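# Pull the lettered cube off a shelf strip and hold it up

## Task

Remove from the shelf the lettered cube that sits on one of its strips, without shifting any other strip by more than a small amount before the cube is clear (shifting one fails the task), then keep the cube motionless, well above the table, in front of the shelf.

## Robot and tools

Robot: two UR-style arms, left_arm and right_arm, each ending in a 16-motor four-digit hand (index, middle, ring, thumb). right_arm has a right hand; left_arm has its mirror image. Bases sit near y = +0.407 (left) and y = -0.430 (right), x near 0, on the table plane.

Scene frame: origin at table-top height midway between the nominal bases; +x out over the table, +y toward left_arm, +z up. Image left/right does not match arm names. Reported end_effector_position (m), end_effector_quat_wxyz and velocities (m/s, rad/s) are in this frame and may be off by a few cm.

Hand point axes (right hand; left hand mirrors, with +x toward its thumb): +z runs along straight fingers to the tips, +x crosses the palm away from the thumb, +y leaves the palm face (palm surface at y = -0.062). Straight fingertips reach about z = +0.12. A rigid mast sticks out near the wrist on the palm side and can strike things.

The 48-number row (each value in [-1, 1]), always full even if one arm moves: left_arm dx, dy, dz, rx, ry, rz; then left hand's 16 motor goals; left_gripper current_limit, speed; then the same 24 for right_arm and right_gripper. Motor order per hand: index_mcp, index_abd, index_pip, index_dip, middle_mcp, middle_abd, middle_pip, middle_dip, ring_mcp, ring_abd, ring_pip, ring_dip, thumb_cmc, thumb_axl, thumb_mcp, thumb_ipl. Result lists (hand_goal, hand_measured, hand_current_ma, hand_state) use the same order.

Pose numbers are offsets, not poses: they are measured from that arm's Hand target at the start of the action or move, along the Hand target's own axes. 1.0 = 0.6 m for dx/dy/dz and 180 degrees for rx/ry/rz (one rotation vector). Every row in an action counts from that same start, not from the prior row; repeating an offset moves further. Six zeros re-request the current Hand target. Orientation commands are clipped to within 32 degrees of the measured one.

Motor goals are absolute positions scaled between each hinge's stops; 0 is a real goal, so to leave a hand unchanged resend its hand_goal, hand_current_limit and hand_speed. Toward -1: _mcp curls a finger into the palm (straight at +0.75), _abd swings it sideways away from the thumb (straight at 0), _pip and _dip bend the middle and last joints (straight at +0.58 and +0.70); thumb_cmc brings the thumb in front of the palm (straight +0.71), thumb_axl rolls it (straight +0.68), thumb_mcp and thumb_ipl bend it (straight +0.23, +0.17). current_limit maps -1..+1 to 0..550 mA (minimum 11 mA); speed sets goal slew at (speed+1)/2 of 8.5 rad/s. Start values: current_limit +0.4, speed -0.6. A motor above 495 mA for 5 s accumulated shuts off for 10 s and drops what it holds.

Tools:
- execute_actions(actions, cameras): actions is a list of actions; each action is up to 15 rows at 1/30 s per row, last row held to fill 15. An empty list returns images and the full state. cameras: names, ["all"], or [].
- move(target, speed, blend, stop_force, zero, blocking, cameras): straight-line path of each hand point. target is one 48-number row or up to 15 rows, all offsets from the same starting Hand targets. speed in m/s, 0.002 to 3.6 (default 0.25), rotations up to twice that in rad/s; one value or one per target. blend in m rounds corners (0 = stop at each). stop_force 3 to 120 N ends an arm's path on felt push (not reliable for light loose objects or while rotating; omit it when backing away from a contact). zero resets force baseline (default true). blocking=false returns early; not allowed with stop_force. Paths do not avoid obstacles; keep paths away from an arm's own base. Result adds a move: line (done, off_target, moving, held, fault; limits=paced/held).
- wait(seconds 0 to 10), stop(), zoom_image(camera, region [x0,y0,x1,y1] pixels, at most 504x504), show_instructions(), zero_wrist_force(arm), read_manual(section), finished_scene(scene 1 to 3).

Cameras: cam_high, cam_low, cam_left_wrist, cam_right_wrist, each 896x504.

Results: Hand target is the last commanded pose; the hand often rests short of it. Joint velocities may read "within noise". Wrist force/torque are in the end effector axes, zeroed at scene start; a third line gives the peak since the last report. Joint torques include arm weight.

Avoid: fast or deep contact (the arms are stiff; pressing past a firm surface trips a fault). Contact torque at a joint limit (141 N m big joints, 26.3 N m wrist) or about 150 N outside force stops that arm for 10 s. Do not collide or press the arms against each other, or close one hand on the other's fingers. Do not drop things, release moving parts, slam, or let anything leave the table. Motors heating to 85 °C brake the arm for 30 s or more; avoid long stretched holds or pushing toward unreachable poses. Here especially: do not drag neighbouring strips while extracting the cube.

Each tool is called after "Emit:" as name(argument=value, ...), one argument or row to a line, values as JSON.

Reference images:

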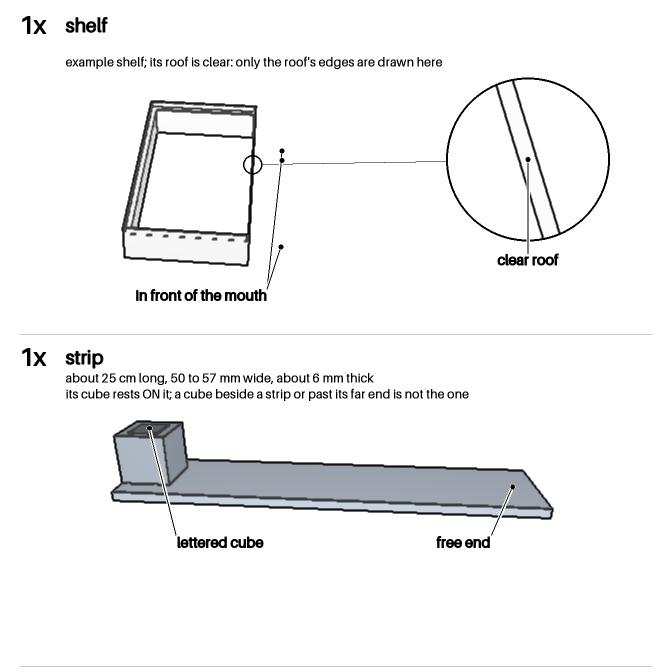

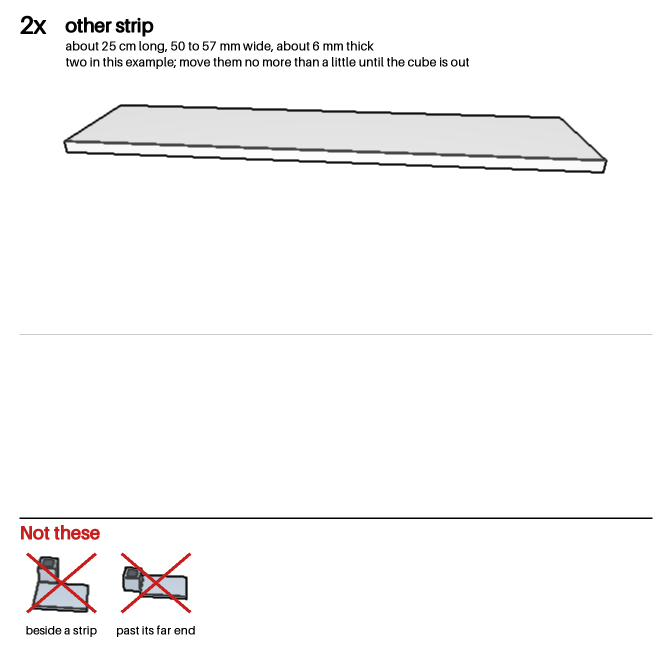

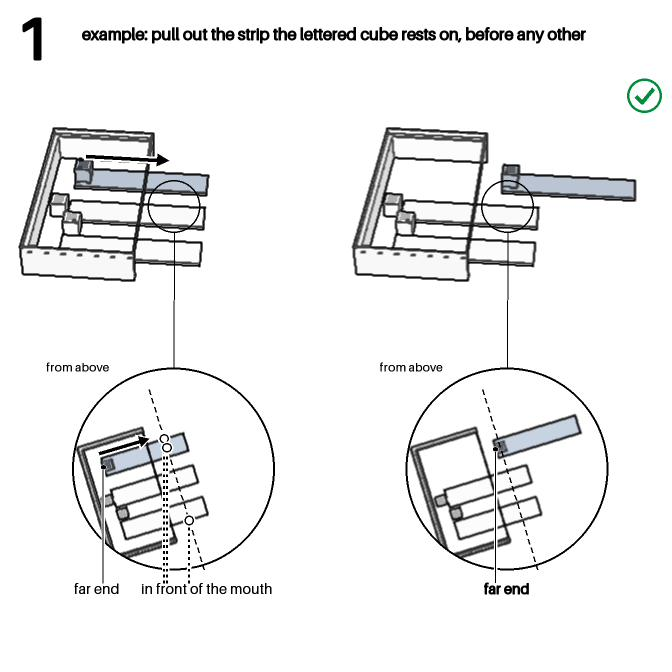

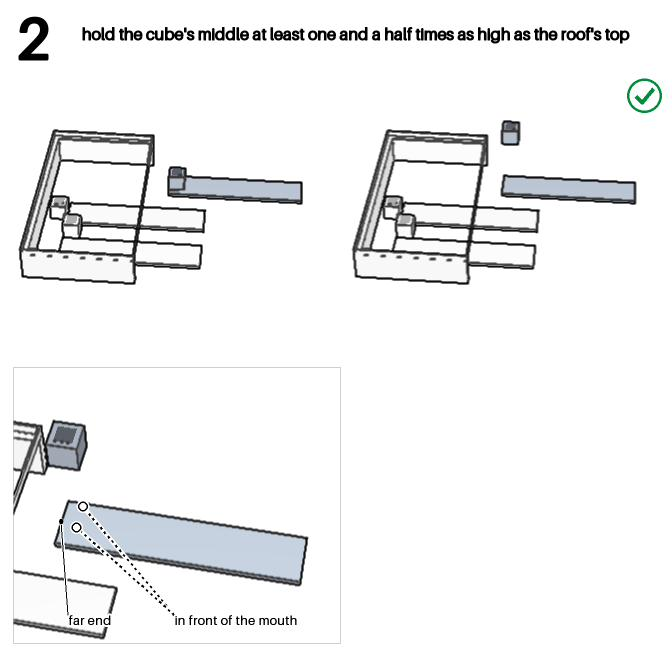

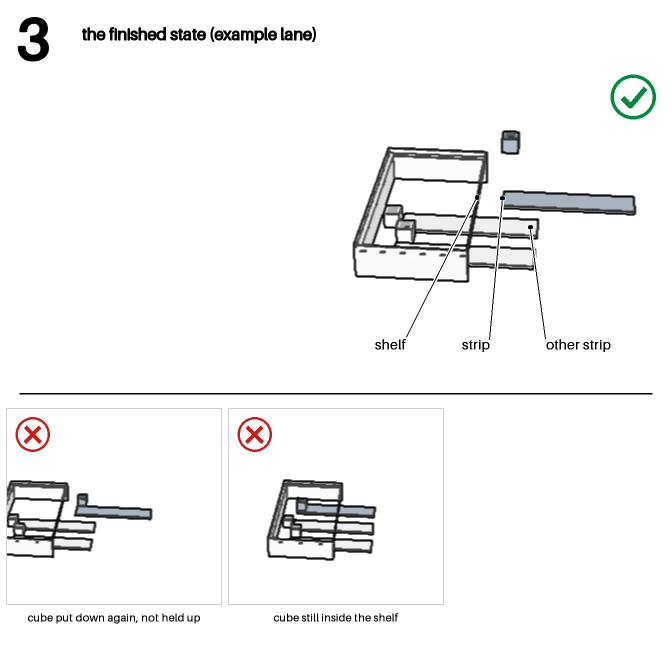

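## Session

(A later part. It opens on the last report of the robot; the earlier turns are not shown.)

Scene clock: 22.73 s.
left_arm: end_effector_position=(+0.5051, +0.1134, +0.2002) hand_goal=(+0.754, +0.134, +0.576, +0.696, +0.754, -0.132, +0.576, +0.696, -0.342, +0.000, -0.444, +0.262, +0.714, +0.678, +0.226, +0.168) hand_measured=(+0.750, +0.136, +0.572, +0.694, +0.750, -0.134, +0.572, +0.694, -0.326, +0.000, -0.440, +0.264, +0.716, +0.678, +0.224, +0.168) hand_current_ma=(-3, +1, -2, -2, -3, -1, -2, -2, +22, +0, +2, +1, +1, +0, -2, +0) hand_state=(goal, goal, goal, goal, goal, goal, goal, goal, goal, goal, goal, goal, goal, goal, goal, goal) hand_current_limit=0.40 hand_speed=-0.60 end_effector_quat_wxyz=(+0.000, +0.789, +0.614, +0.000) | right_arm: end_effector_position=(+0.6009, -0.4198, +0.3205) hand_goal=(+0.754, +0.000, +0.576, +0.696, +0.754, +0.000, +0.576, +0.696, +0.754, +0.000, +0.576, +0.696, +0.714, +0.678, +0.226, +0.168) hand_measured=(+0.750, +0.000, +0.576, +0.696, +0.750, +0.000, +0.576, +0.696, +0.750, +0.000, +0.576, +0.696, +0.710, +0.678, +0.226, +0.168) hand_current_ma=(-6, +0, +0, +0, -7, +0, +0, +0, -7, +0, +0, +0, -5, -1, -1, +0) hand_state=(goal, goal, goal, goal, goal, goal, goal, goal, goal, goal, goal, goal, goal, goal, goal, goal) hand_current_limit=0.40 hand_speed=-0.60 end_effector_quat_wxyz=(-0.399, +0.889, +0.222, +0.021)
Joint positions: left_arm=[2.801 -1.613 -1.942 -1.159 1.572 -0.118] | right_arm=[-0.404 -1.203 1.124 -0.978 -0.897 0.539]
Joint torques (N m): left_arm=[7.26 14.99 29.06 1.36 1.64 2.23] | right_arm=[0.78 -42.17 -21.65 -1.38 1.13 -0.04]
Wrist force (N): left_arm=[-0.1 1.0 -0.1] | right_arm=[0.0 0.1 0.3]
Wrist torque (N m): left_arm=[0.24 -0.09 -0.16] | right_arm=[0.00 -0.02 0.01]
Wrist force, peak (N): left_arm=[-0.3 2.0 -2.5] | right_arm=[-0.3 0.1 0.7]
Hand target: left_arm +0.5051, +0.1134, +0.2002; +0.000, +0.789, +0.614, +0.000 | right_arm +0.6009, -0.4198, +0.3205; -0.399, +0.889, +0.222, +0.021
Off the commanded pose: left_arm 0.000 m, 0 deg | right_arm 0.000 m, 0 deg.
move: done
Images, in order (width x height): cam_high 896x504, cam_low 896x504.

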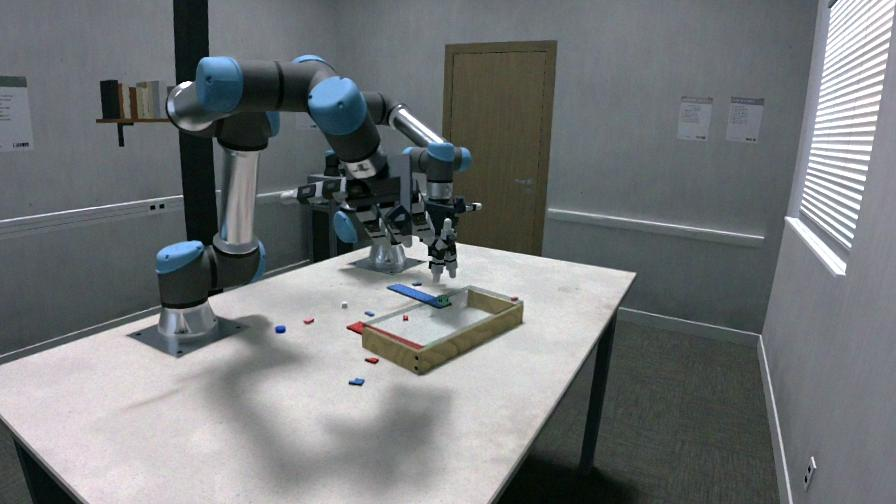

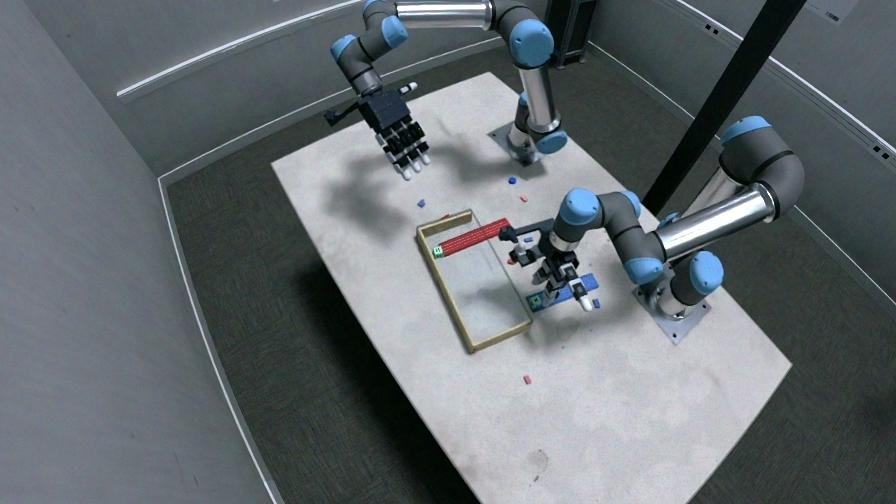

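Emit:
move(
  target=[
    [-0.005,0,0.112,0,0,0, 0.754,0.133,0.576,0.696,0.754,-0.133,0.576,0.696,-0.342,0,-0.445,0.261,0.714,0.678,0.226,0.168,0.4,-0.6, 0,0,0,0,0,0, 0.754,0,0.576,0.696,0.754,0,0.576,0.696,0.754,0,0.576,0.696,0.714,0.678,0.226,0.168,0.4,-0.6],
    [-0.005,0,0.112,0,0,0, 0.754,-0.15,0.576,0.696,0.754,0.15,0.576,0.696,-0.342,0,-0.445,0.261,0.714,0.678,0.226,0.168,0.4,-0.85, 0,0,0,0,0,0, 0.754,0,0.576,0.696,0.754,0,0.576,0.696,0.754,0,0.576,0.696,0.714,0.678,0.226,0.168,0.4,-0.6],
  ],
  speed=0.07,
  cameras=["cam_low","cam_high"],
)

Emit:
zoom_image(
  camera="cam_low",
  region=[510, 265, 560, 315],
)

Emit:
zoom_image(
  camera="cam_high",
  region=[415, 260, 465, 310],
)

Scene clock: 25.33 s.
left_arm: end_effector_position=(+0.5044, +0.1105, +0.1330) hand_goal=(+0.754, -0.150, +0.576, +0.696, +0.754, +0.150, +0.576, +0.696, -0.342, +0.000, -0.444, +0.262, +0.714, +0.678, +0.226, +0.168) hand_measured=(+0.750, +0.000, +0.572, +0.694, +0.752, -0.008, +0.574, +0.694, -0.326, +0.000, -0.440, +0.264, +0.716, +0.678, +0.224, +0.168) hand_current_ma=(-3, +385, -2, -2, -2, -385, -1, -1, +22, +0, +2, +1, +1, +0, -2, +0) hand_state=(goal, moving, goal, goal, goal, blocked, goal, goal, goal, goal, goal, goal, goal, goal, goal, goal) hand_current_limit=0.40 hand_speed=-0.85 end_effector_quat_wxyz=(+0.000, +0.789, +0.614, +0.000) | right_arm: end_effector_position=(+0.6009, -0.4198, +0.3205) hand_goal=(+0.754, +0.000, +0.576, +0.696, +0.754, +0.000, +0.576, +0.696, +0.754, +0.000, +0.576, +0.696, +0.714, +0.678, +0.226, +0.168) hand_measured=(+0.750, +0.000, +0.576, +0.696, +0.750, +0.000, +0.576, +0.696, +0.750, +0.000, +0.576, +0.696, +0.710, +0.678, +0.226, +0.168) hand_current_ma=(-6, +0, +0, +0, -7, +0, +0, +0, -7, +0, +0, +0, -5, -1, -1, +0) hand_state=(goal, goal, goal, goal, goal, goal, goal, goal, goal, goal, goal, goal, goal, goal, goal, goal) hand_current_limit=0.40 hand_speed=-0.60 end_effector_quat_wxyz=(-0.399, +0.889, +0.222, +0.021)
Joint positions: left_arm=[2.795 -1.699 -2.042 -0.972 1.572 -0.124] | right_arm=[-0.404 -1.203 1.124 -0.978 -0.897 0.539]
Joint torques (N m): left_arm=[-5.73 16.71 12.02 4.21 1.53 -2.21] | right_arm=[0.96 -42.52 -21.35 -1.55 1.02 -0.02]
Wrist force (N): left_arm=[0.0 1.4 -0.4] | right_arm=[-0.3 0.1 0.2]
Wrist torque (N m): left_arm=[0.29 -0.10 -0.02] | right_arm=[-0.01 0.03 -0.02]
Wrist force, peak (N): left_arm=[-0.1 1.6 0.1] | right_arm=[-0.3 -0.4 0.8]
Hand target: left_arm +0.5044, +0.1105, +0.1330; +0.000, +0.789, +0.614, +0.000 | right_arm +0.6009, -0.4198, +0.3205; -0.399, +0.889, +0.222, +0.021
Off the commanded pose: left_arm 0.000 m, 0 deg | right_arm 0.000 m, 0 deg.
move: done
Images, in order (width x height): cam_high 896x504, cam_low 896x504.

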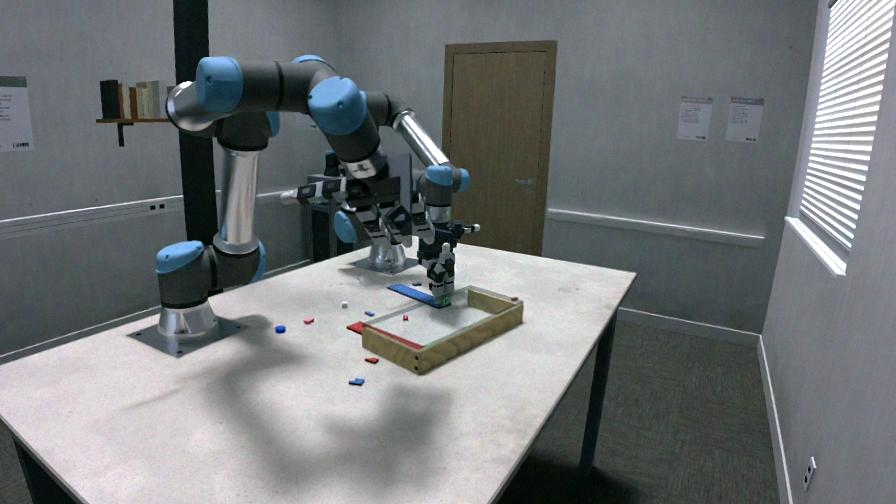

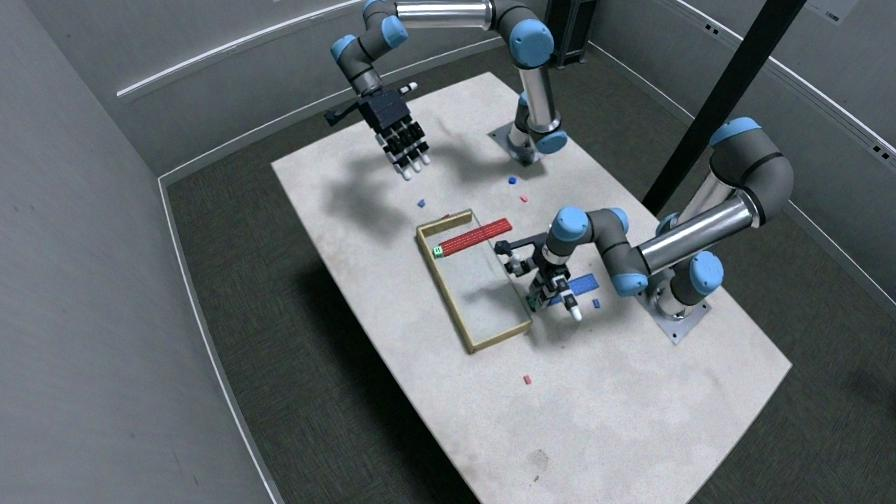

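Scaled by 10.080 from the camera's 896x504 image, which has a finer 1280x720 frame.

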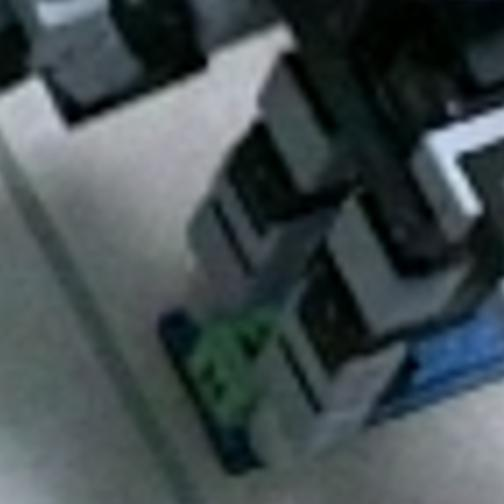

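Scaled by 10.080 from the camera's 896x504 image, which has a finer 1280x720 frame.

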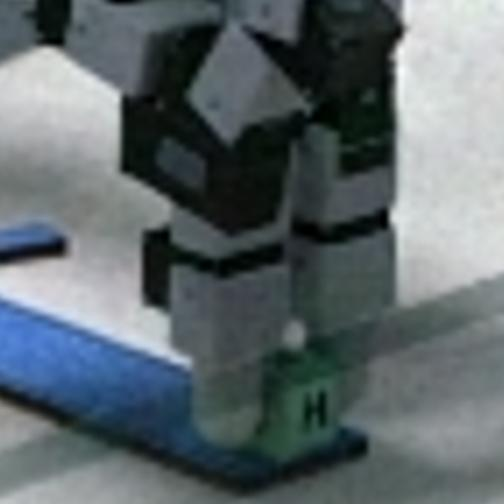

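Emit:
move(
  target=[
    [0,0,-0.1,0,0,0, 0.754,-0.15,0.576,0.696,0.754,0.15,0.576,0.696,-0.342,0,-0.445,0.261,0.714,0.678,0.226,0.168,0.4,-0.85, 0,0,0,0,0,0, 0.754,0,0.576,0.696,0.754,0,0.576,0.696,0.754,0,0.576,0.696,0.714,0.678,0.226,0.168,0.4,-0.6],
    [0,-0.04,-0.35,0,0,0, 0.754,-0.15,0.576,0.696,0.754,0.15,0.576,0.696,-0.342,0,-0.445,0.261,0.714,0.678,0.226,0.168,0.4,-0.85, 0,0,0,0,0,0, 0.754,0,0.576,0.696,0.754,0,0.576,0.696,0.754,0,0.576,0.696,0.714,0.678,0.226,0.168,0.4,-0.6],
  ],
  speed=0.1,
  blend=[0.03,0],
  cameras=["cam_low","cam_high"],
)

Emit:
zoom_image(
  camera="cam_high",
  region=[390, 200, 490, 300],
)

Emit:
zoom_image(
  camera="cam_low",
  region=[500, 210, 630, 340],
)

Scene clock: 28.37 s.
left_arm: end_effector_position=(+0.4812, +0.1163, +0.3429) hand_goal=(+0.754, -0.150, +0.576, +0.696, +0.754, +0.150, +0.576, +0.696, -0.342, +0.000, -0.444, +0.262, +0.714, +0.678, +0.226, +0.168) hand_measured=(+0.750, -0.002, +0.572, +0.694, +0.754, -0.008, +0.576, +0.694, -0.326, +0.000, -0.440, +0.264, +0.716, +0.678, +0.224, +0.168) hand_current_ma=(-3, +385, -2, -2, +0, -385, +0, -1, +22, +0, +2, +1, +1, +0, -2, +0) hand_state=(goal, blocked, goal, goal, goal, blocked, goal, goal, goal, goal, goal, goal, goal, goal, goal, goal) hand_current_limit=0.40 hand_speed=-0.85 end_effector_quat_wxyz=(+0.000, +0.789, +0.614, +0.000) | right_arm: end_effector_position=(+0.6009, -0.4198, +0.3205) hand_goal=(+0.754, +0.000, +0.576, +0.696, +0.754, +0.000, +0.576, +0.696, +0.754, +0.000, +0.576, +0.696, +0.714, +0.678, +0.226, +0.168) hand_measured=(+0.750, +0.000, +0.576, +0.696, +0.750, +0.000, +0.576, +0.696, +0.750, +0.000, +0.576, +0.696, +0.710, +0.678, +0.226, +0.168) hand_current_ma=(-6, +0, +0, +0, -7, +0, +0, +0, -7, +0, +0, +0, -5, -1, -1, +0) hand_state=(goal, goal, goal, goal, goal, goal, goal, goal, goal, goal, goal, goal, goal, goal, goal, goal) hand_current_limit=0.40 hand_speed=-0.60 end_effector_quat_wxyz=(-0.399, +0.889, +0.222, +0.021)
Joint positions: left_arm=[2.788 -1.485 -1.691 -1.537 1.572 -0.131] | right_arm=[-0.404 -1.203 1.124 -0.978 -0.897 0.539]
Joint torques (N m): left_arm=[-7.04 25.78 30.27 1.56 -1.04 -2.17] | right_arm=[0.36 -42.78 -21.07 -1.57 1.12 0.07]
Wrist force (N): left_arm=[-0.1 1.1 0.4] | right_arm=[-0.1 0.0 0.5]
Wrist torque (N m): left_arm=[0.19 -0.05 -0.03] | right_arm=[-0.03 0.00 -0.01]
Wrist force, peak (N): left_arm=[-0.6 1.2 1.0] | right_arm=[-0.2 0.3 0.8]
Hand target: left_arm +0.4812, +0.1163, +0.3430; +0.000, +0.789, +0.614, +0.000 | right_arm +0.6009, -0.4198, +0.3205; -0.399, +0.889, +0.222, +0.021
Off the commanded pose: left_arm 0.000 m, 0 deg | right_arm 0.000 m, 0 deg.
move: done
Images, in order (width x height): cam_high 896x504, cam_low 896x504.

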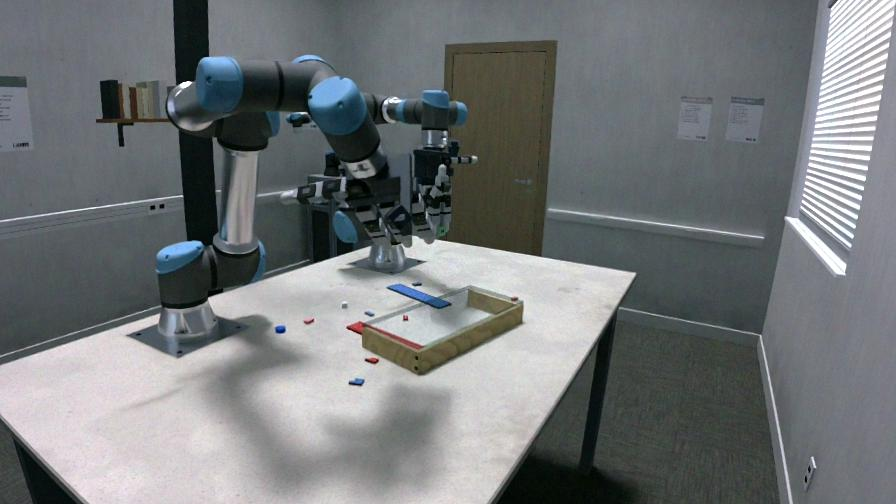

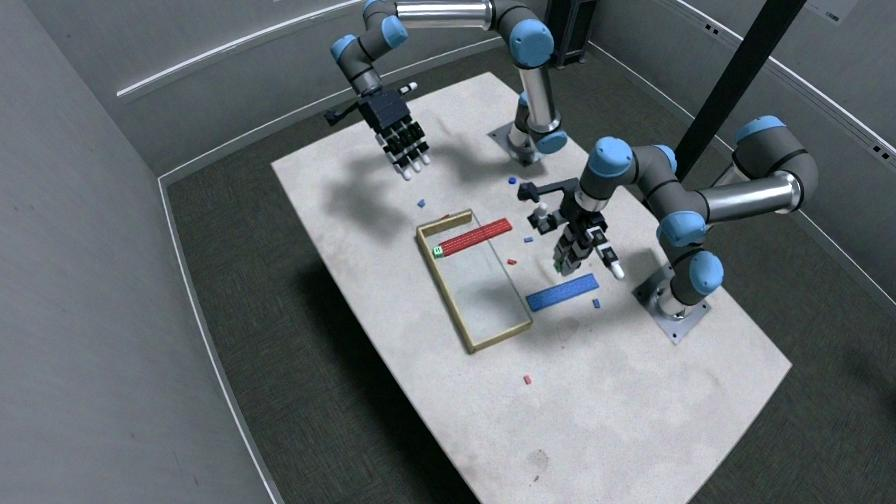

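Scaled by 5.040 from the camera's 896x504 image, which has a finer 1280x720 frame.

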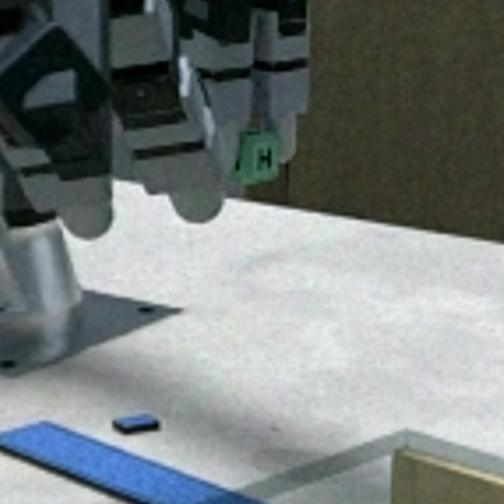

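Scaled by 3.877 from the camera's 896x504 image, which has a finer 1280x720 frame.

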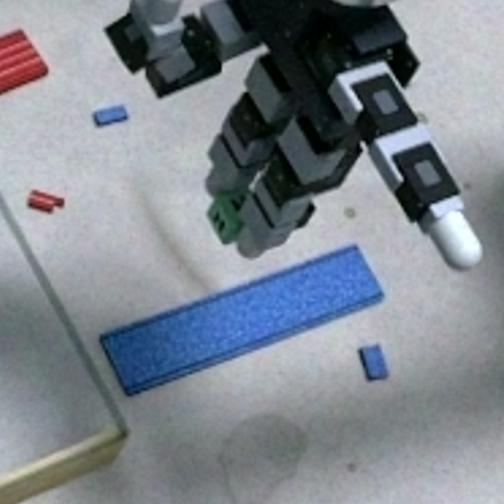

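Emit:
finished_scene(
  scene=3,
)

The scene is finished: the task was done.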